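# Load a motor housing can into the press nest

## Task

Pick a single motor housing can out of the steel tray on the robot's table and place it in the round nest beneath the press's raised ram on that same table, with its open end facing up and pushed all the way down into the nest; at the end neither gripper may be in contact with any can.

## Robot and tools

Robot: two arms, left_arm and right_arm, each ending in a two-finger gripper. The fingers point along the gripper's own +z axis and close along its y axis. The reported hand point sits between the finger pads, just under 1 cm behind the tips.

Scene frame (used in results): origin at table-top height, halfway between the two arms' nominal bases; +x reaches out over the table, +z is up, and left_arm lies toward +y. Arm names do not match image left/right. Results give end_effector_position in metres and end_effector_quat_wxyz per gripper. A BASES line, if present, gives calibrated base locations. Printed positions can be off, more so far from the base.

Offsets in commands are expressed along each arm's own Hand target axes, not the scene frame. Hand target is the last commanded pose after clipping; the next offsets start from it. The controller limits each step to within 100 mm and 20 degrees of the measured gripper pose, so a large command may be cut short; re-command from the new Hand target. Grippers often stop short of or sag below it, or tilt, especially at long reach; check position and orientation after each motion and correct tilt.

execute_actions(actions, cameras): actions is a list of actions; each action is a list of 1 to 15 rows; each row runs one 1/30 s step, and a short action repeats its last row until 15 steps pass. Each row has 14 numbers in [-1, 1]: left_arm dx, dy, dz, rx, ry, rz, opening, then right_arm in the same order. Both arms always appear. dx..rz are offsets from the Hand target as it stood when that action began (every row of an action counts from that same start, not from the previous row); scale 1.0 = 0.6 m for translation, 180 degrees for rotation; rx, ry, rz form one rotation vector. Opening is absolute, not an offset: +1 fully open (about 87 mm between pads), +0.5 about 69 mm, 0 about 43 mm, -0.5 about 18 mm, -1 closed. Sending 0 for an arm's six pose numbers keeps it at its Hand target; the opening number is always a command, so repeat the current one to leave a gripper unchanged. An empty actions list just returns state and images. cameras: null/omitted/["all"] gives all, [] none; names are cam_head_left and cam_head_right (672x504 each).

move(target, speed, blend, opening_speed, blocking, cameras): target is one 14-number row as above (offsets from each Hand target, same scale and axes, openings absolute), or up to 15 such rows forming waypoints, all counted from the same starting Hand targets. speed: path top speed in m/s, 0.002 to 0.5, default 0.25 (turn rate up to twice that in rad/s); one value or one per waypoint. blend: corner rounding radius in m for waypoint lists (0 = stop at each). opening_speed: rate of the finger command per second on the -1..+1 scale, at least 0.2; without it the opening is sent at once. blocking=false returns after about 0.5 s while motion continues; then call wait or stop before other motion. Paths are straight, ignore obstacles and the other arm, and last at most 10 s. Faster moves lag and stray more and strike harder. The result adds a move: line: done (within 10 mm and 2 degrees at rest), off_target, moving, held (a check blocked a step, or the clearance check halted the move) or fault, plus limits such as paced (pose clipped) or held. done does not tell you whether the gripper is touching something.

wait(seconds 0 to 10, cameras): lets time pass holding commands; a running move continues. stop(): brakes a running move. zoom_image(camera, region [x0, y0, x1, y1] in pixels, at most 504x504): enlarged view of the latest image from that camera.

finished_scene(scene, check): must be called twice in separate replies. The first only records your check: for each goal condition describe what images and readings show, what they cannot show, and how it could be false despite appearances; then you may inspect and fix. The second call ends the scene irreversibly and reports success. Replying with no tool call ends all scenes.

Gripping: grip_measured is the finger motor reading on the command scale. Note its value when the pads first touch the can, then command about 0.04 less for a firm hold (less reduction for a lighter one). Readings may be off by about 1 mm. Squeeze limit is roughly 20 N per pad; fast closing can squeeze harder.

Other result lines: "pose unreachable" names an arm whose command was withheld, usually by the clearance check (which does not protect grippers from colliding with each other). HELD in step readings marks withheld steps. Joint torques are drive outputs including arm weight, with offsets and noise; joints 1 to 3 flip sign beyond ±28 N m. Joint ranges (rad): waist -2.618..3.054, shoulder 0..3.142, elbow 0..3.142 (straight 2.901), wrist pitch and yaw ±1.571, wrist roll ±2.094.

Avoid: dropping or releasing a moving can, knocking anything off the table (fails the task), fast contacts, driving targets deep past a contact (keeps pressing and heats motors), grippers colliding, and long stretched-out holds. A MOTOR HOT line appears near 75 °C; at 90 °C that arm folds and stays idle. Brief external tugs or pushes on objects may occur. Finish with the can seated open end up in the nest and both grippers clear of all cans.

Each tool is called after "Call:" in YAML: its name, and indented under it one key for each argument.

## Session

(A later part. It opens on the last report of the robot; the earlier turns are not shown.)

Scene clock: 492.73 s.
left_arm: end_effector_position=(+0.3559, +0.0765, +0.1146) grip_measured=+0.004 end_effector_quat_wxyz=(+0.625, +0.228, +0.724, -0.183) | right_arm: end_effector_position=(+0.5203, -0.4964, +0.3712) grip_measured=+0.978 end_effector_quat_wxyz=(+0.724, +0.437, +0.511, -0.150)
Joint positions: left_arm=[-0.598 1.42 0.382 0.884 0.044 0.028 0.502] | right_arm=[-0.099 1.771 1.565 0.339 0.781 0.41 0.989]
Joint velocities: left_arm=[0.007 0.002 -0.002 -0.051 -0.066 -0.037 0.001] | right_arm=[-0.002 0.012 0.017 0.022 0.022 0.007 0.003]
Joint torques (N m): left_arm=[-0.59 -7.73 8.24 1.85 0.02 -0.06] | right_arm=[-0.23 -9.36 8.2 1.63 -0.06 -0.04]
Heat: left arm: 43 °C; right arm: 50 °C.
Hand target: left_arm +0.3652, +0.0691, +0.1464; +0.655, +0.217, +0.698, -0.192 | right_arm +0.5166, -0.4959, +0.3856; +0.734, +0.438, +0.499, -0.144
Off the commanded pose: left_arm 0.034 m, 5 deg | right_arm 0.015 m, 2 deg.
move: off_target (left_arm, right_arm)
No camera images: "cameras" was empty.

Call:
move:
  target: [-0.003,0,0.055,0,0,0,-0.3,0,0,0,0,0,0,1]
  speed: 0.06

Call:
zoom_image:
  camera: "cam_head_right"
  region: [230, 110, 350, 230]

Call:
zoom_image:
  camera: "cam_head_left"
  region: [230, 110, 350, 230]

Scene clock: 497.87 s.
left_arm: end_effector_position=(+0.3826, +0.0591, +0.1229) grip_measured=+0.004 end_effector_quat_wxyz=(+0.630, +0.228, +0.720, -0.184) | right_arm: end_effector_position=(+0.5203, -0.4964, +0.3712) grip_measured=+0.978 end_effector_quat_wxyz=(+0.724, +0.437, +0.511, -0.150)
Joint positions: left_arm=[-0.602 1.529 0.503 0.886 0.041 0.028 0.502] | right_arm=[-0.099 1.771 1.565 0.339 0.781 0.41 0.989]
Joint velocities: left_arm=[0.012 0.002 -0.002 0.051 -0.022 -0.051 -0.006] | right_arm=[-0.022 -0.007 0.007 -0.037 -0.007 -0.081 -0.013]
Joint torques (N m): left_arm=[-0.64 -5.38 7.98 2.13 0 -0.07] | right_arm=[-0.23 -9.36 8.21 1.63 -0.06 -0.04]
Heat: left arm: 43 °C; right arm: 50 °C.
Hand target: left_arm +0.3929, +0.0509, +0.1451; +0.655, +0.217, +0.698, -0.192 | right_arm +0.5166, -0.4959, +0.3856; +0.734, +0.438, +0.499, -0.144
Off the commanded pose: left_arm 0.027 m, 4 deg | right_arm 0.015 m, 2 deg.
move: off_target (left_arm, right_arm)

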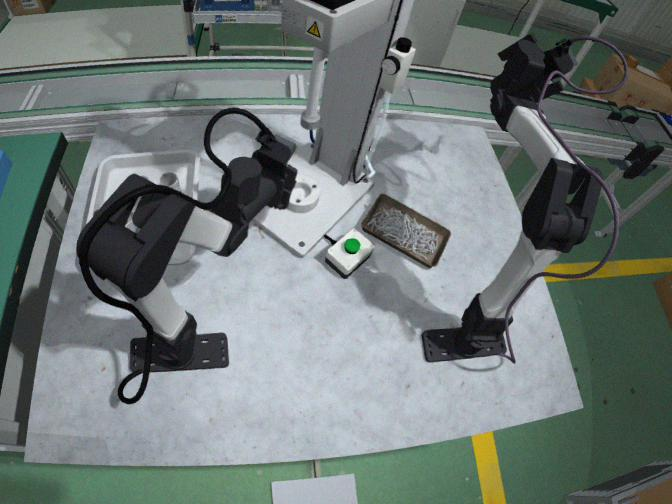

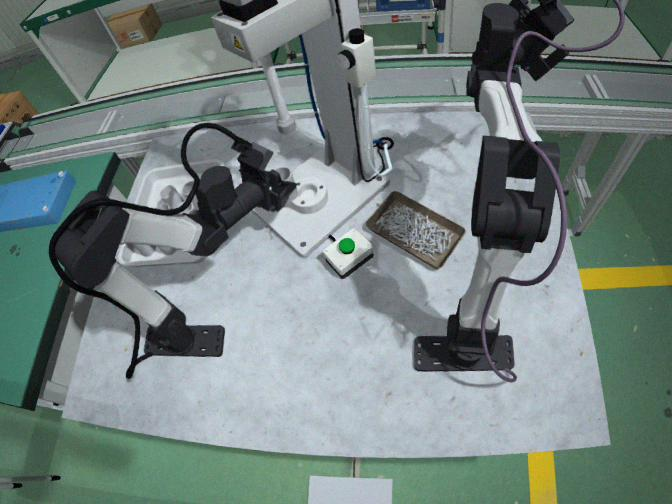

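Scaled by 4.200.

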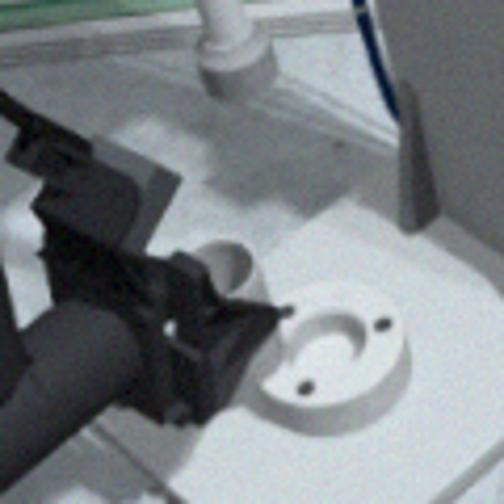

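Scaled by 4.200.

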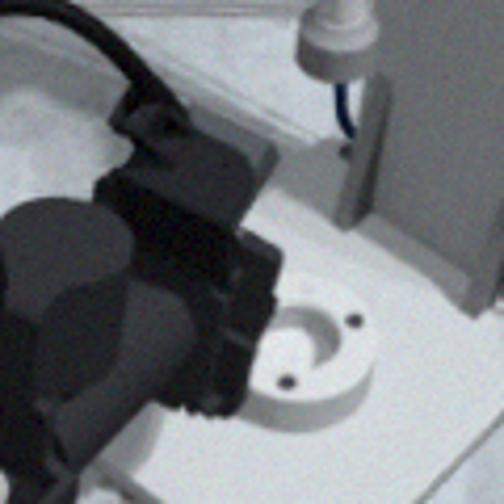

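Call:
zoom_image:
  camera: "cam_head_right"
  region: [265, 155, 335, 225]

Call:
zoom_image:
  camera: "cam_head_left"
  region: [265, 155, 335, 225]

Scaled by 7.200.

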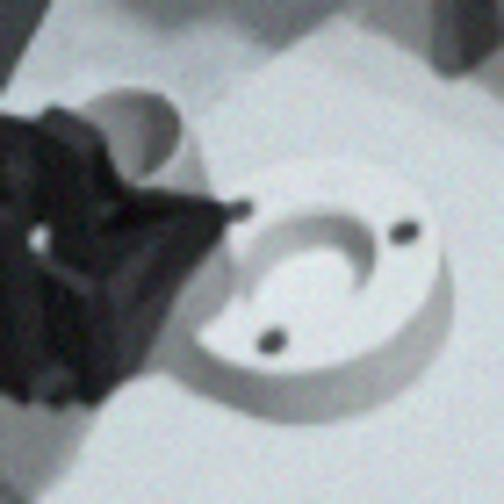

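Scaled by 7.200.

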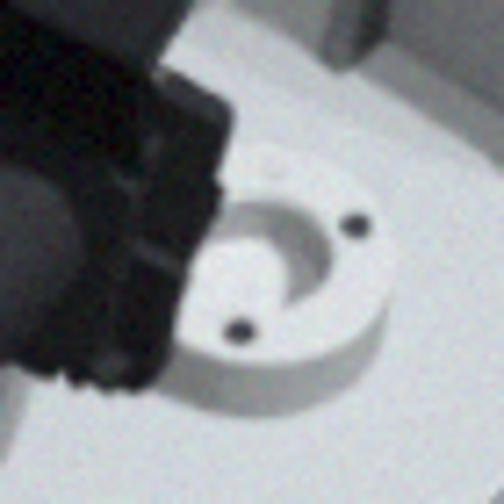

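Call:
move:
  target: [0.008,-0.0167,0.042,0,0,0,-0.3,0,0,0,0,0,0,1]
  speed: 0.05

Call:
zoom_image:
  camera: "cam_head_right"
  region: [265, 120, 365, 220]

Call:
zoom_image:
  camera: "cam_head_left"
  region: [265, 120, 365, 220]

Scene clock: 515.77 s.
left_arm: end_effector_position=(+0.4001, +0.0362, +0.1219) grip_measured=+0.004 end_effector_quat_wxyz=(+0.637, +0.226, +0.713, -0.186) | right_arm: end_effector_position=(+0.5203, -0.4964, +0.3712) grip_measured=+0.978 end_effector_quat_wxyz=(+0.724, +0.437, +0.511, -0.150)
Joint positions: left_arm=[-0.637 1.647 0.59 0.937 0.007 0.023 0.502] | right_arm=[-0.099 1.771 1.565 0.339 0.781 0.41 0.989]
Joint velocities: left_arm=[-0.012 -0.007 0.022 0.037 -0.037 -0.007 -0.006] | right_arm=[0.002 -0.007 0.007 -0.066 -0.037 -0.007 -0.003]
Joint torques (N m): left_arm=[-0.62 -6.06 7.49 1.97 0.01 -0.04] | right_arm=[-0.23 -9.36 8.21 1.63 -0.06 -0.04]
Heat: left arm: 44 °C; right arm: 50 °C.
Hand target: left_arm +0.4082, +0.0292, +0.1373; +0.655, +0.216, +0.698, -0.192 | right_arm +0.5166, -0.4959, +0.3856; +0.734, +0.438, +0.499, -0.144
Off the commanded pose: left_arm 0.020 m, 3 deg | right_arm 0.015 m, 2 deg.
move: off_target (left_arm, right_arm)

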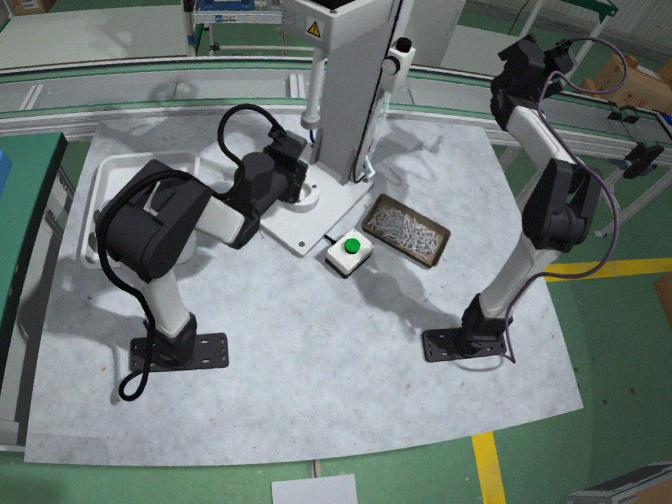

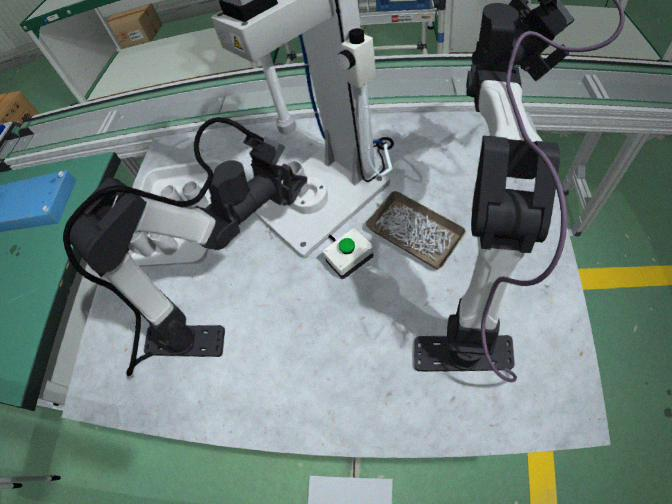

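Scaled by 5.040.

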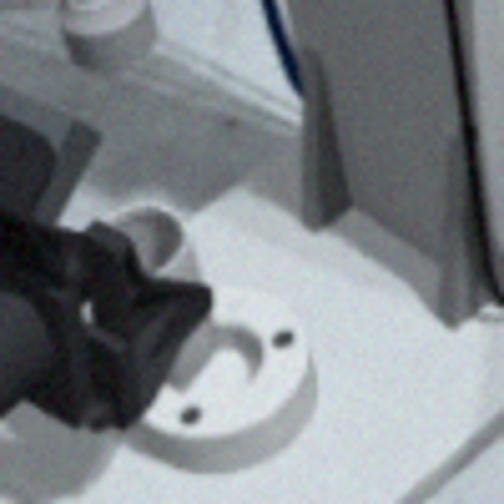

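Scaled by 5.040.

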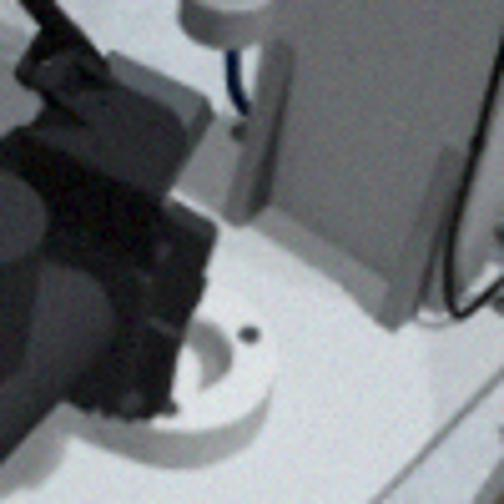

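Call:
zoom_image:
  camera: "cam_head_right"
  region: [285, 160, 330, 205]

Scaled by 11.200.

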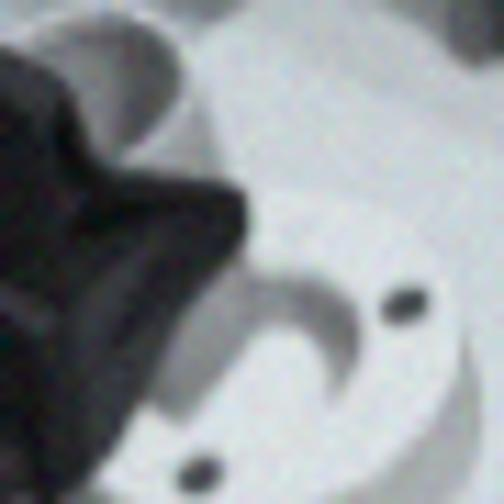

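Call:
move:
  target: [0.013,-0.0092,0.023,0,0,0,-0.3,0,0,0,0,0,0,1]
  speed: 0.04

Call:
zoom_image:
  camera: "cam_head_right"
  region: [285, 160, 330, 205]

Call:
zoom_image:
  camera: "cam_head_left"
  region: [265, 120, 365, 220]

Call:
zoom_image:
  camera: "cam_head_right"
  region: [265, 120, 365, 220]

Scene clock: 526.83 s.
left_arm: end_effector_position=(+0.4114, +0.0238, +0.1222) grip_measured=+0.004 end_effector_quat_wxyz=(+0.648, +0.222, +0.704, -0.188) | right_arm: end_effector_position=(+0.5203, -0.4964, +0.3712) grip_measured=+0.978 end_effector_quat_wxyz=(+0.724, +0.437, +0.511, -0.150)
Joint positions: left_arm=[-0.654 1.722 0.637 0.996 -0.013 0.022 0.502] | right_arm=[-0.099 1.771 1.565 0.339 0.781 0.41 0.989]
Joint velocities: left_arm=[0.017 0.017 -0.002 0.022 -0.022 -0.022 -0.004] | right_arm=[0.002 -0.002 -0.002 0.022 0.037 -0.007 0.003]
Joint torques (N m): left_arm=[-0.66 -6.09 6.84 1.78 0.02 -0.07] | right_arm=[-0.23 -9.36 8.21 1.63 -0.06 -0.04]
Heat: left arm: 44 °C; right arm: 50 °C.
Hand target: left_arm +0.4162, +0.0175, +0.1281; +0.655, +0.216, +0.698, -0.193 | right_arm +0.5166, -0.4959, +0.3856; +0.734, +0.438, +0.499, -0.144
Off the commanded pose: left_arm 0.010 m, 1 deg | right_arm 0.015 m, 2 deg.
move: off_target (right_arm)

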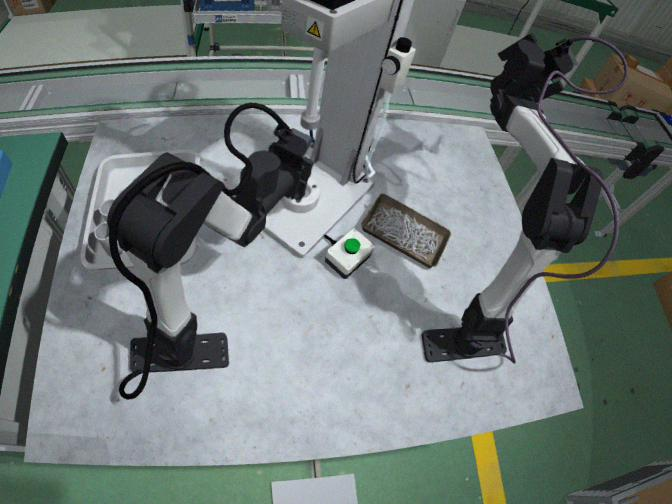

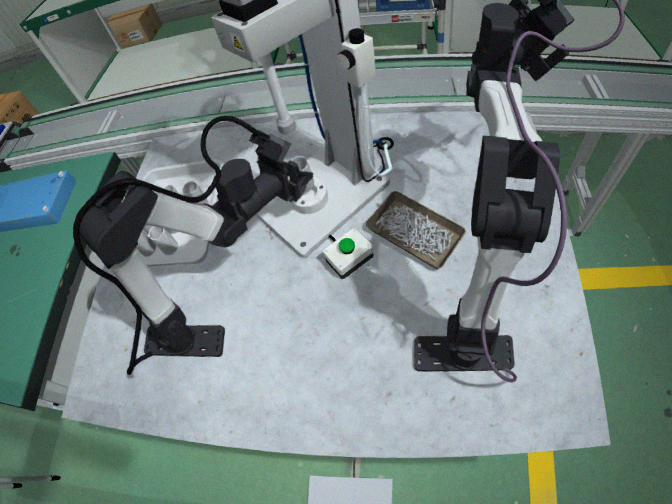

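Scaled by 11.200.

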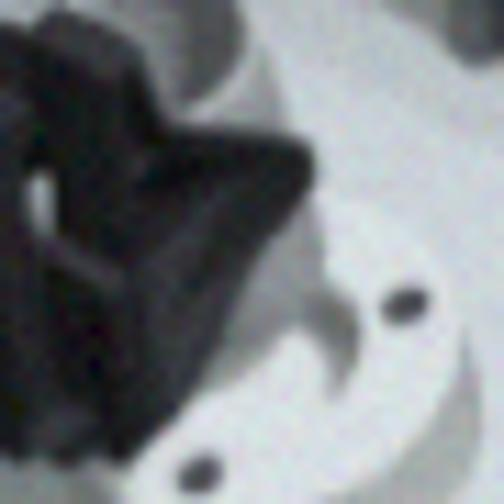

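Scaled by 5.040.

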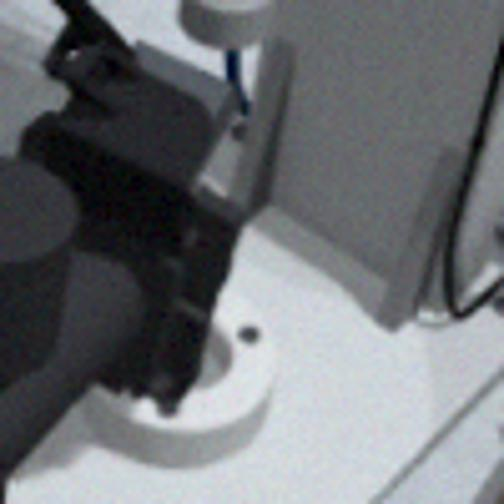

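Scaled by 5.040.

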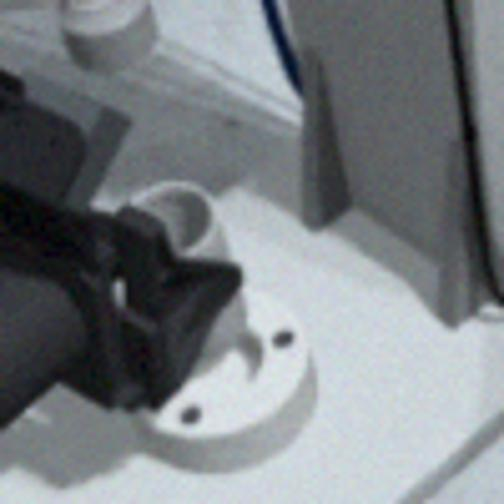

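Call:
move:
  target: [0.014,0.004,-0.004,0,0.018,0,-0.3,0,0,0,0,0,0,1]
  speed: 0.03

Call:
zoom_image:
  camera: "cam_head_right"
  region: [285, 160, 330, 205]

Call:
zoom_image:
  camera: "cam_head_left"
  region: [265, 120, 365, 220]

Scene clock: 533.23 s.
left_arm: end_effector_position=(+0.4130, +0.0227, +0.1212) grip_measured=+0.004 end_effector_quat_wxyz=(+0.643, +0.223, +0.708, -0.186) | right_arm: end_effector_position=(+0.5203, -0.4964, +0.3712) grip_measured=+0.978 end_effector_quat_wxyz=(+0.724, +0.437, +0.511, -0.150)
Joint positions: left_arm=[-0.654 1.722 0.652 0.966 -0.013 0.022 0.502] | right_arm=[-0.099 1.771 1.565 0.339 0.781 0.41 0.989]
Joint velocities: left_arm=[-0.012 -0.012 -0.007 0.081 0.037 0.007 0.004] | right_arm=[-0.017 0.007 0.007 -0.022 -0.066 -0.11 0.003]
Joint torques (N m): left_arm=[0.1 -7.75 6.71 1.26 0.09 -0.05] | right_arm=[-0.21 -9.36 8.21 1.63 -0.06 -0.04]
Heat: left arm: 44 °C; right arm: 50 °C.
Hand target: left_arm +0.4152, +0.0213, +0.1200; +0.635, +0.221, +0.716, -0.186 | right_arm +0.5166, -0.4959, +0.3856; +0.734, +0.438, +0.499, -0.144
Off the commanded pose: left_arm 0.003 m, 1 deg | right_arm 0.015 m, 2 deg.
move: off_target (right_arm)

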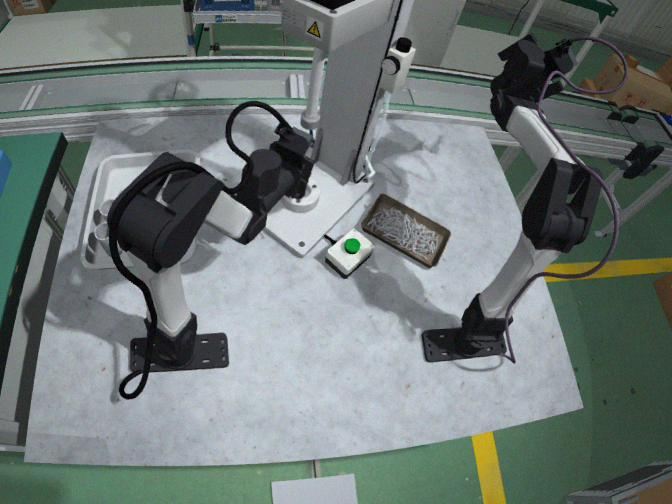

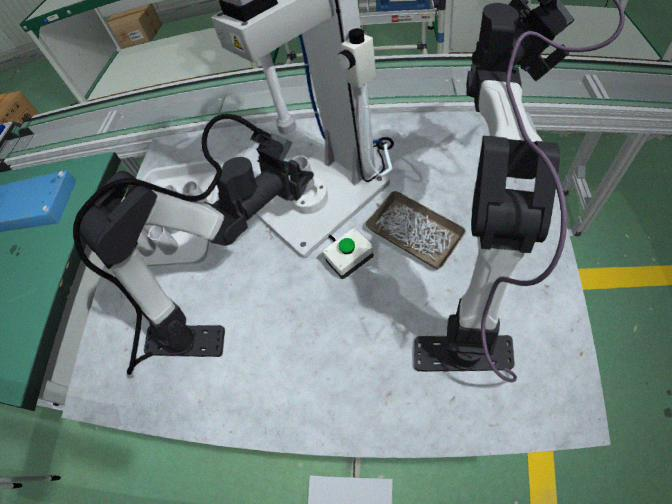

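Scaled by 11.200.

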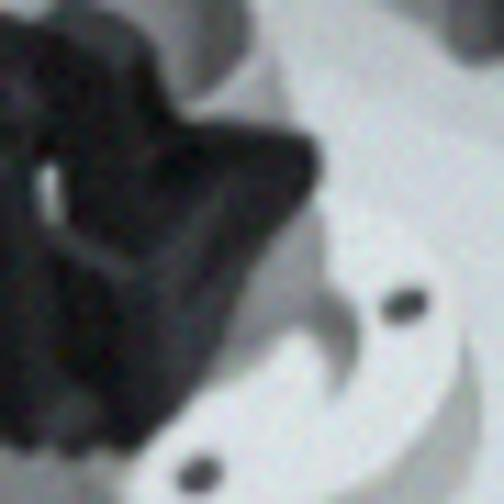

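Scaled by 5.040.

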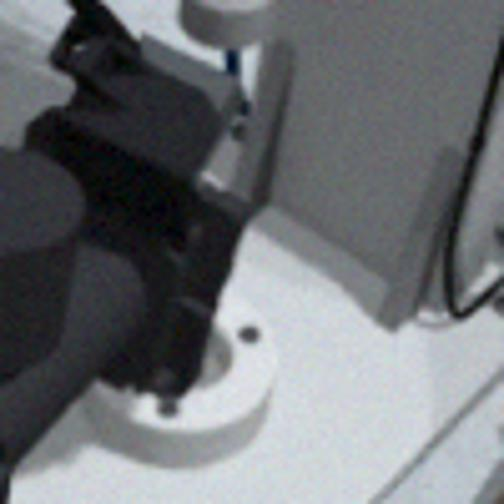

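Call:
move:
  target: [0.0235,0,0.003,0,0.006,0,-0.3,0,0,0,0,0,0,1]
  speed: 0.03

Call:
zoom_image:
  camera: "cam_head_right"
  region: [285, 160, 330, 205]

Call:
zoom_image:
  camera: "cam_head_left"
  region: [270, 160, 330, 220]

Scene clock: 537.03 s.
left_arm: end_effector_position=(+0.4139, +0.0221, +0.1209) grip_measured=+0.004 end_effector_quat_wxyz=(+0.645, +0.223, +0.706, -0.187) | right_arm: end_effector_position=(+0.5203, -0.4964, +0.3712) grip_measured=+0.978 end_effector_quat_wxyz=(+0.724, +0.437, +0.511, -0.150)
Joint positions: left_arm=[-0.654 1.731 0.652 0.981 -0.013 0.022 0.502] | right_arm=[-0.099 1.771 1.565 0.339 0.781 0.41 0.989]
Joint velocities: left_arm=[0.002 0.012 0.007 0.022 -0.037 0.022 0.001] | right_arm=[-0.012 -0.002 0.012 0.007 -0.007 -0.007 0.003]
Joint torques (N m): left_arm=[0.14 -5.09 5.65 1.39 0.07 -0.07] | right_arm=[-0.21 -9.36 8.21 1.63 -0.06 -0.04]
Heat: left arm: 43 °C; right arm: 50 °C.
Hand target: left_arm +0.4153, +0.0216, +0.1055; +0.628, +0.223, +0.722, -0.184 | right_arm +0.5166, -0.4959, +0.3856; +0.734, +0.438, +0.499, -0.144
Off the commanded pose: left_arm 0.015 m, 3 deg | right_arm 0.015 m, 2 deg.
move: off_target (left_arm, right_arm)

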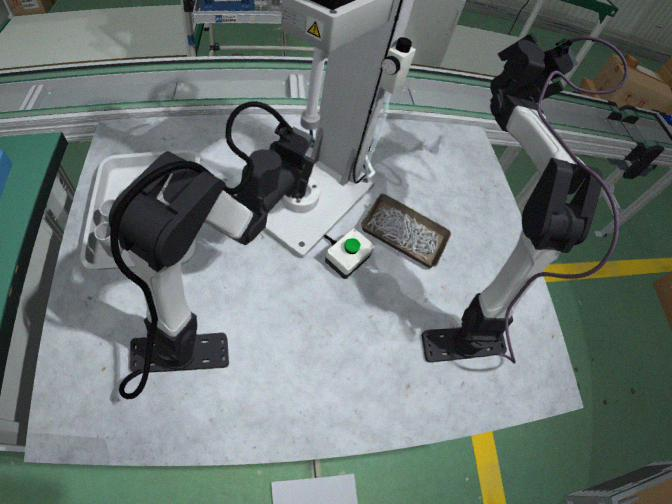

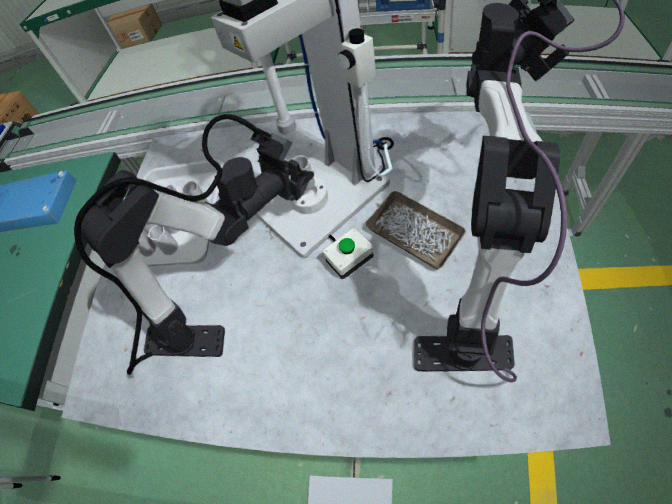

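Scaled by 11.200.

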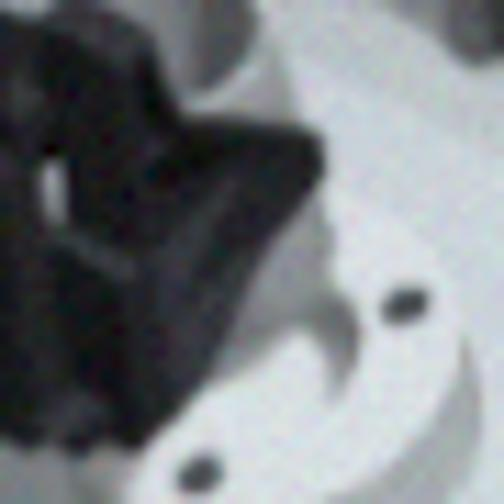

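Scaled by 8.400.

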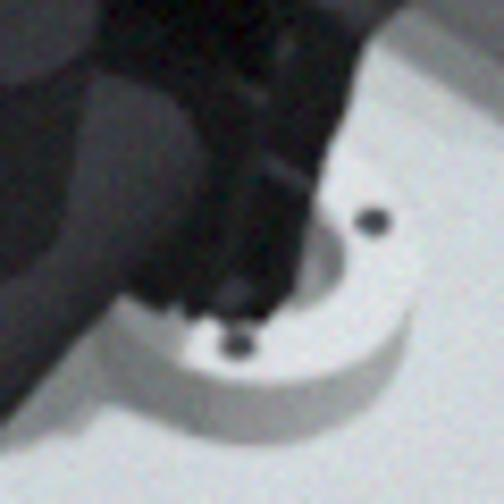

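Call:
move:
  target: [0.012,0,0.002,0,0,0,-0.3,0,0,0,0,0,0,1]
  speed: 0.03

Call:
zoom_image:
  camera: "cam_head_right"
  region: [285, 160, 330, 205]

Scene clock: 541.53 s.
left_arm: end_effector_position=(+0.4164, +0.0203, +0.1210) grip_measured=+0.004 end_effector_quat_wxyz=(+0.653, +0.220, +0.700, -0.190) | right_arm: end_effector_position=(+0.5203, -0.4964, +0.3712) grip_measured=+0.978 end_effector_quat_wxyz=(+0.724, +0.437, +0.511, -0.150)
Joint positions: left_arm=[-0.654 1.754 0.652 1.026 -0.013 0.021 0.502] | right_arm=[-0.099 1.771 1.565 0.339 0.781 0.41 0.989]
Joint velocities: left_arm=[-0.012 0.012 0.017 -0.007 0.007 -0.007 -0.001] | right_arm=[-0.007 0.002 -0.012 0.022 0.007 -0.007 -0.008]
Joint torques (N m): left_arm=[0.18 -5.03 4.83 1.29 0.1 -0.04] | right_arm=[-0.21 -9.36 8.21 1.62 -0.06 -0.04]
Heat: left arm: 43 °C; right arm: 50 °C.
Hand target: left_arm +0.4154, +0.0217, +0.0982; +0.628, +0.223, +0.722, -0.184 | right_arm +0.5166, -0.4959, +0.3856; +0.734, +0.438, +0.499, -0.144
Off the commanded pose: left_arm 0.023 m, 4 deg | right_arm 0.015 m, 2 deg.
move: off_target (left_arm, right_arm)

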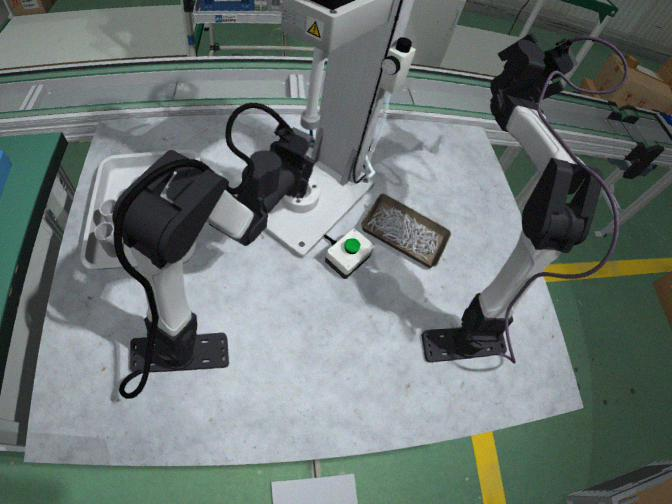

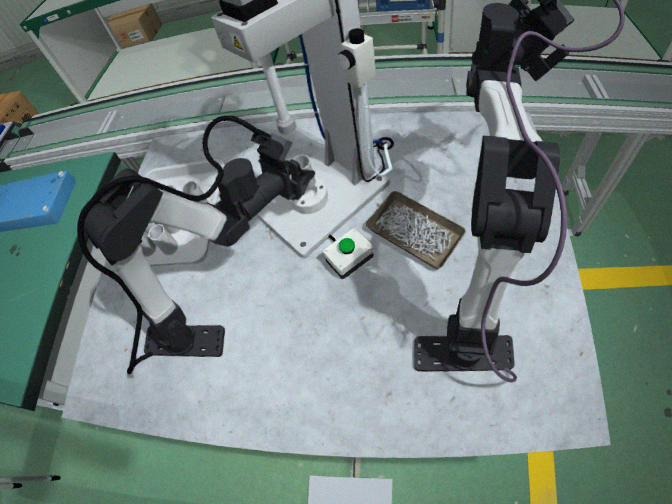

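Scaled by 11.200.

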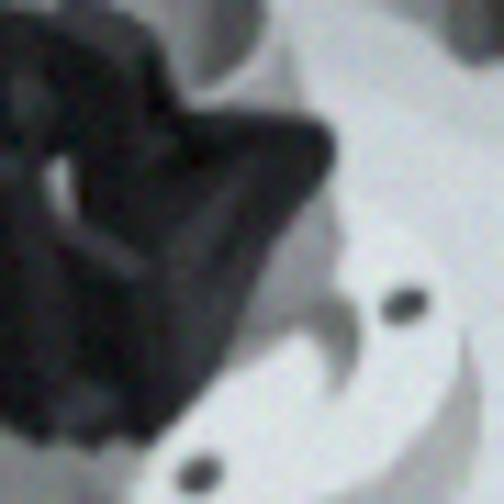

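Call:
move:
  target: [0.008,0,0.001,0,0,0,-0.3,0,0,0,0,0,0,1]
  speed: 0.02

Call:
zoom_image:
  camera: "cam_head_right"
  region: [285, 160, 330, 205]

Scene clock: 550.00 s.
left_arm: end_effector_position=(+0.4178, +0.0193, +0.1210) grip_measured=+0.004 end_effector_quat_wxyz=(+0.657, +0.218, +0.696, -0.191) | right_arm: end_effector_position=(+0.5203, -0.4964, +0.3712) grip_measured=+0.978 end_effector_quat_wxyz=(+0.724, +0.437, +0.511, -0.150)
Joint positions: left_arm=[-0.654 1.77 0.652 1.055 -0.013 0.02 0.502] | right_arm=[-0.099 1.771 1.565 0.339 0.781 0.41 0.989]
Joint velocities: left_arm=[-0.017 0.012 -0.022 -0.022 0.007 -0.037 -0.016] | right_arm=[-0.007 0.002 0.022 0.007 0.007 -0.022 -0.008]
Joint torques (N m): left_arm=[0.25 -5.08 4.1 1.24 0.08 -0.04] | right_arm=[-0.23 -9.36 8.21 1.63 -0.06 -0.04]
Heat: left arm: 42 °C; right arm: 50 °C.
Hand target: left_arm +0.4153, +0.0219, +0.0933; +0.628, +0.223, +0.722, -0.184 | right_arm +0.5166, -0.4959, +0.3856; +0.734, +0.438, +0.499, -0.144
Off the commanded pose: left_arm 0.028 m, 5 deg | right_arm 0.015 m, 2 deg.
move: off_target (left_arm, right_arm)

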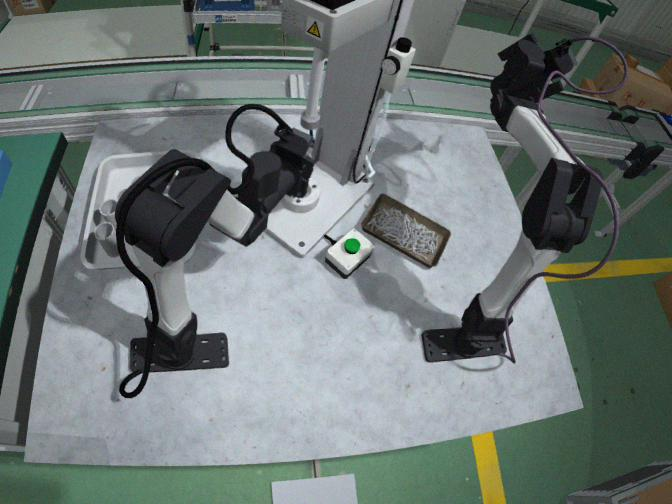

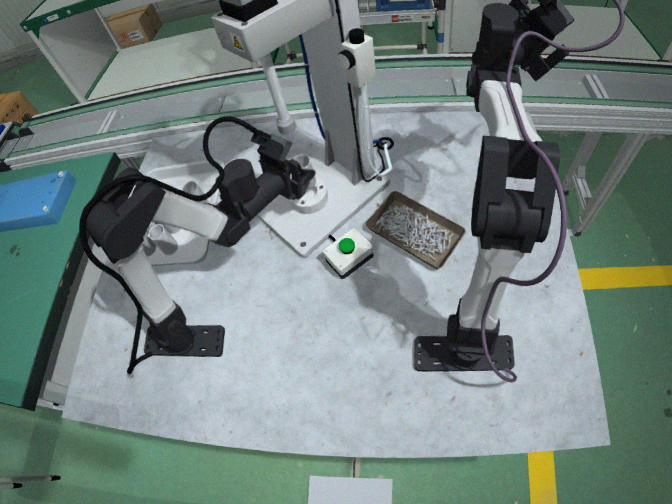

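Scaled by 11.200.

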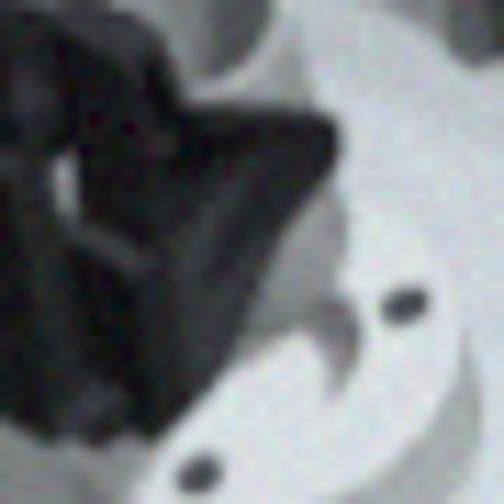

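Call:
move:
  target: [-0.083,0,-0.01,0,-0.005,0,-0.3,0,0,0,0,0,0,1]
  speed: 0.04
  cameras: []

Scene clock: 557.73 s.
left_arm: end_effector_position=(+0.4102, +0.0244, +0.1222) grip_measured=+0.004 end_effector_quat_wxyz=(+0.622, +0.228, +0.727, -0.181) | right_arm: end_effector_position=(+0.5203, -0.4964, +0.3712) grip_measured=+0.978 end_effector_quat_wxyz=(+0.724, +0.437, +0.511, -0.150)
Joint positions: left_arm=[-0.654 1.675 0.679 0.836 -0.013 0.019 0.502] | right_arm=[-0.099 1.771 1.565 0.339 0.781 0.41 0.989]
Joint velocities: left_arm=[0.002 0.007 0.012 0.066 0.022 0.037 -0.001] | right_arm=[-0.007 0.002 -0.012 0.081 -0.037 -0.007 0.018]
Joint torques (N m): left_arm=[-0.14 -10.44 8.5 1.3 0.05 -0.01] | right_arm=[-0.23 -9.36 8.21 1.63 -0.06 -0.04]
Heat: left arm: 42 °C; right arm: 50 °C.
Hand target: left_arm +0.4163, +0.0198, +0.1439; +0.634, +0.222, +0.717, -0.186 | right_arm +0.5166, -0.4959, +0.3856; +0.734, +0.438, +0.499, -0.144
Off the commanded pose: left_arm 0.022 m, 2 deg | right_arm 0.015 m, 2 deg.
move: off_target (left_arm, right_arm)
No camera images: "cameras" was empty.

Call:
move:
  target: [-0.0133,-0.0195,0.006,0,-0.003,0,-0.3,0,0,0,0,0,0,1]
  speed: 0.04

Call:
zoom_image:
  camera: "cam_head_right"
  region: [285, 160, 330, 205]

Call:
zoom_image:
  camera: "cam_head_left"
  region: [265, 120, 365, 220]

Scene clock: 563.33 s.
left_arm: end_effector_position=(+0.4087, +0.0242, +0.1221) grip_measured=+0.004 end_effector_quat_wxyz=(+0.622, +0.211, +0.733, -0.174) | right_arm: end_effector_position=(+0.5203, -0.4964, +0.3712) grip_measured=+0.978 end_effector_quat_wxyz=(+0.724, +0.437, +0.511, -0.150)
Joint positions: left_arm=[-0.674 1.669 0.679 0.823 -0.067 -0.003 0.502] | right_arm=[-0.099 1.771 1.565 0.339 0.781 0.41 0.989]
Joint velocities: left_arm=[0.002 -0.017 0.027 0.007 -0.007 -0.051 0.001] | right_arm=[-0.002 -0.007 -0.002 0.022 -0.066 0.007 0.003]
Joint torques (N m): left_arm=[-1.77 -10.02 10.37 1.27 0.2 0.17] | right_arm=[-0.23 -9.36 8.21 1.63 -0.06 -0.04]
Heat: left arm: 44 °C; right arm: 50 °C.
Hand target: left_arm +0.4136, +0.0072, +0.1511; +0.637, +0.220, +0.715, -0.188 | right_arm +0.5166, -0.4959, +0.3856; +0.734, +0.438, +0.499, -0.144
Off the commanded pose: left_arm 0.034 m, 3 deg | right_arm 0.015 m, 2 deg.
move: off_target (left_arm, right_arm)

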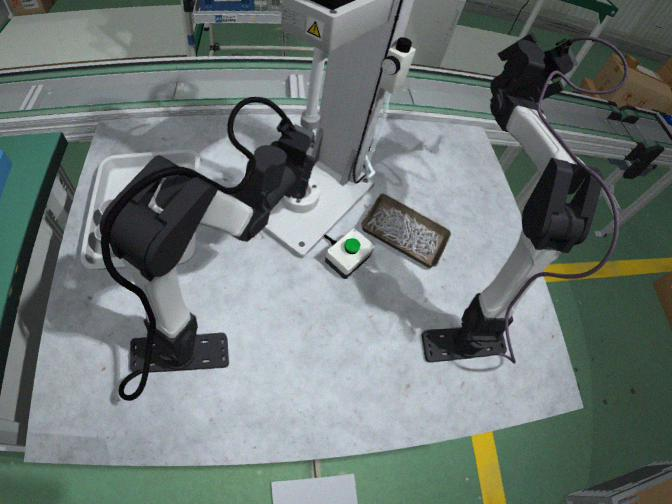

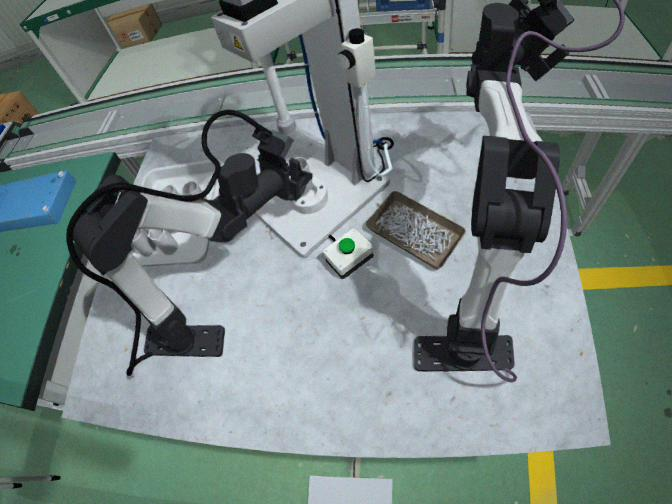

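Scaled by 11.200.

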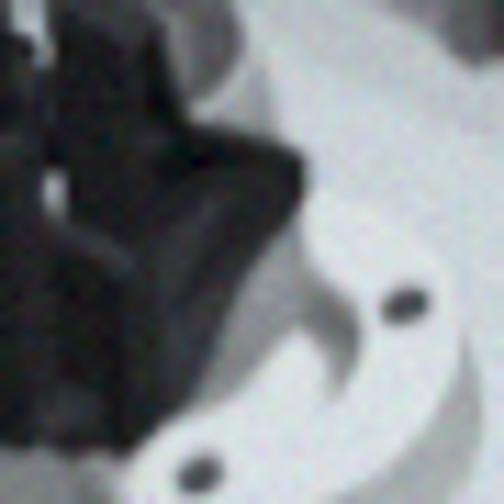

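Scaled by 5.040.

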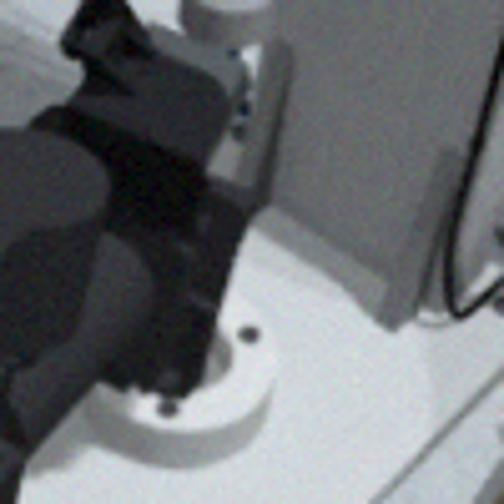

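Call:
move:
  target: [0.062,-0.0085,-0.012,0,0,0,-0.3,0,0,0,0,0,0,1]
  speed: 0.04

Call:
zoom_image:
  camera: "cam_head_right"
  region: [285, 160, 330, 205]

Call:
zoom_image:
  camera: "cam_head_right"
  region: [250, 90, 350, 190]

Call:
zoom_image:
  camera: "cam_head_left"
  region: [255, 100, 355, 200]

Scene clock: 576.37 s.
left_arm: end_effector_position=(+0.4049, +0.0138, +0.1217) grip_measured=+0.004 end_effector_quat_wxyz=(+0.641, +0.211, +0.714, -0.186) | right_arm: end_effector_position=(+0.5203, -0.4964, +0.3712) grip_measured=+0.978 end_effector_quat_wxyz=(+0.724, +0.437, +0.511, -0.150)
Joint positions: left_arm=[-0.7 1.712 0.651 0.951 -0.077 -0.005 0.502] | right_arm=[-0.099 1.771 1.565 0.339 0.781 0.41 0.989]
Joint velocities: left_arm=[-0.007 -0.002 0.012 0.051 0.022 0.007 0.001] | right_arm=[0.002 -0.002 0.007 -0.007 -0.066 0.022 -0.013]
Joint torques (N m): left_arm=[-0.79 -6.28 4.37 1.81 0.13 0.13] | right_arm=[-0.23 -9.36 8.21 1.63 -0.06 -0.04]
Heat: left arm: 48 °C; right arm: 51 °C.
Hand target: left_arm +0.4011, +0.0102, +0.1149; +0.637, +0.220, +0.715, -0.188 | right_arm +0.5166, -0.4959, +0.3856; +0.734, +0.438, +0.499, -0.144
Off the commanded pose: left_arm 0.009 m, 1 deg | right_arm 0.015 m, 2 deg.
move: off_target (right_arm)

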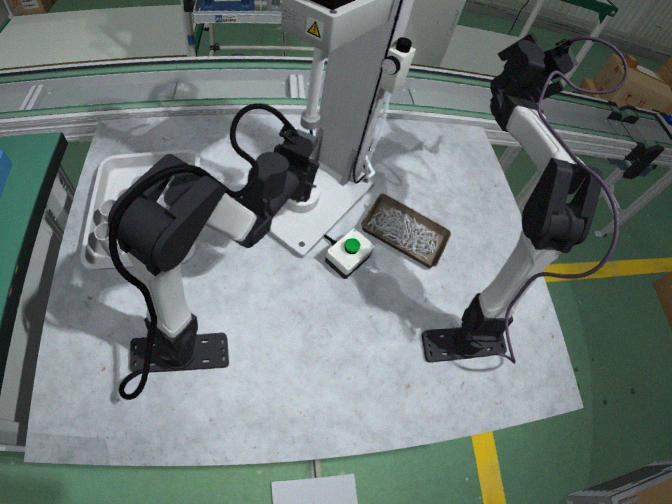

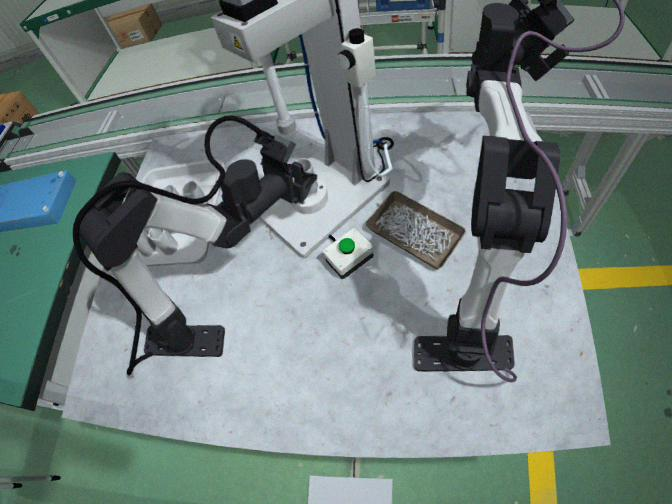

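Scaled by 11.200.

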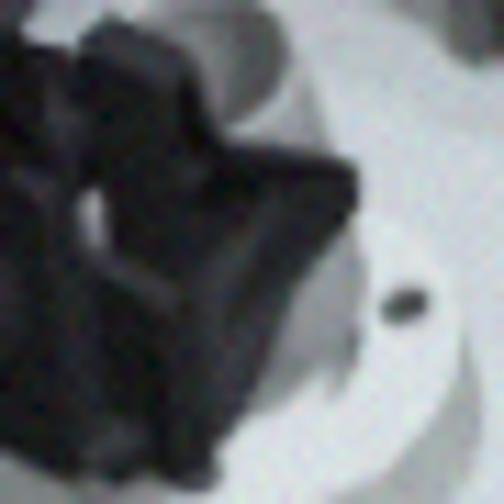

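Scaled by 5.040.

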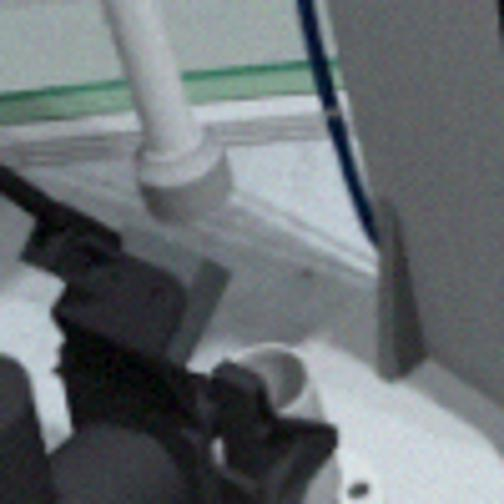

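Scaled by 5.040.

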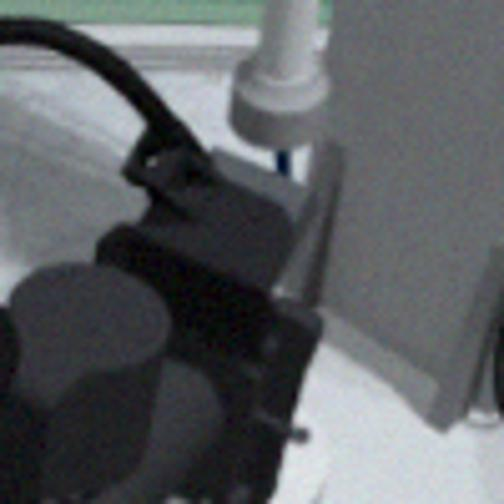

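Call:
move:
  target: [0.013,0.0,0.002,0,0,0,-0.3,0,0,0,0,0,0,1]
  speed: 0.03

Call:
zoom_image:
  camera: "cam_head_right"
  region: [285, 160, 330, 205]

Scene clock: 580.43 s.
left_arm: end_effector_position=(+0.4064, +0.0126, +0.1214) grip_measured=+0.004 end_effector_quat_wxyz=(+0.650, +0.208, +0.706, -0.190) | right_arm: end_effector_position=(+0.5203, -0.4964, +0.3712) grip_measured=+0.978 end_effector_quat_wxyz=(+0.724, +0.437, +0.511, -0.150)
Joint positions: left_arm=[-0.7 1.736 0.643 1.008 -0.077 -0.005 0.502] | right_arm=[-0.099 1.771 1.565 0.339 0.781 0.41 0.989]
Joint velocities: left_arm=[0.002 0.007 0.002 0.022 0.037 -0.007 0.004] | right_arm=[0.007 -0.002 0.007 -0.022 -0.066 0.066 -0.018]
Joint torques (N m): left_arm=[-0.68 -5.76 3.86 1.65 0.18 0.13] | right_arm=[-0.21 -9.36 8.21 1.63 -0.06 -0.04]
Heat: left arm: 47 °C; right arm: 51 °C.
Hand target: left_arm +0.4013, +0.0103, +0.1069; +0.637, +0.220, +0.715, -0.188 | right_arm +0.5166, -0.4959, +0.3856; +0.734, +0.438, +0.499, -0.144
Off the commanded pose: left_arm 0.015 m, 2 deg | right_arm 0.015 m, 2 deg.
move: off_target (left_arm, right_arm)

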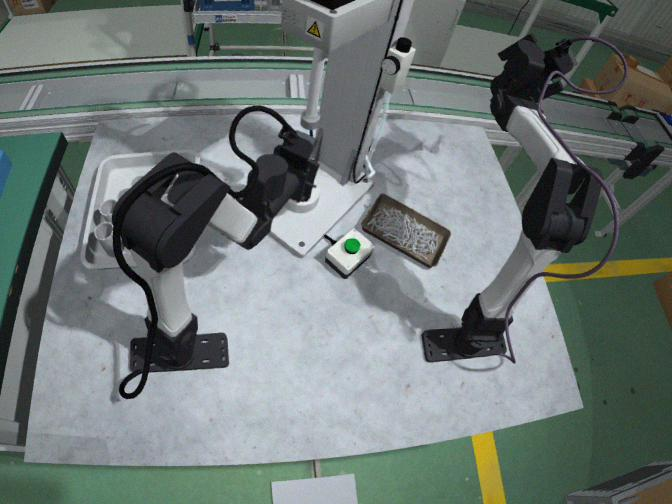

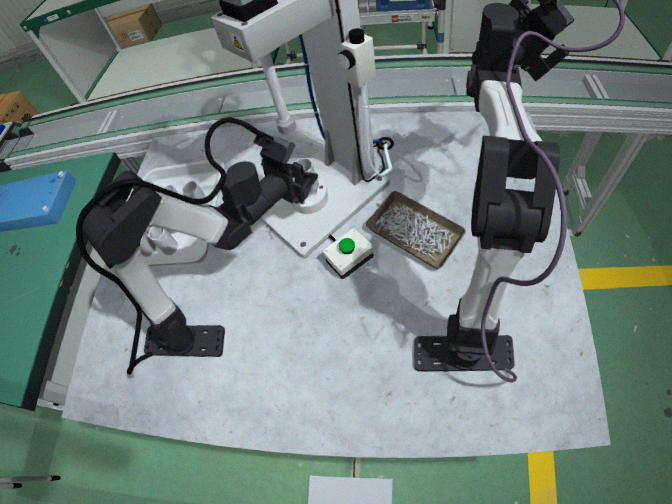

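Scaled by 11.200.

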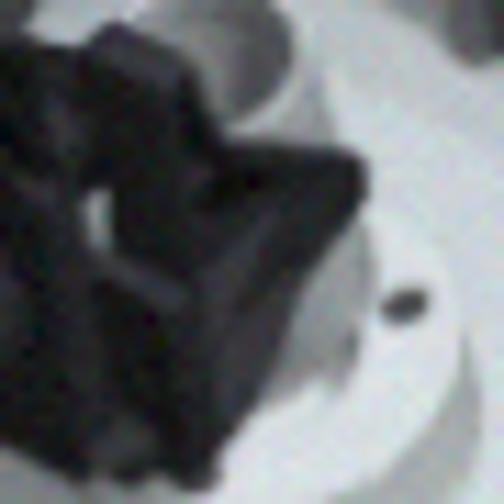

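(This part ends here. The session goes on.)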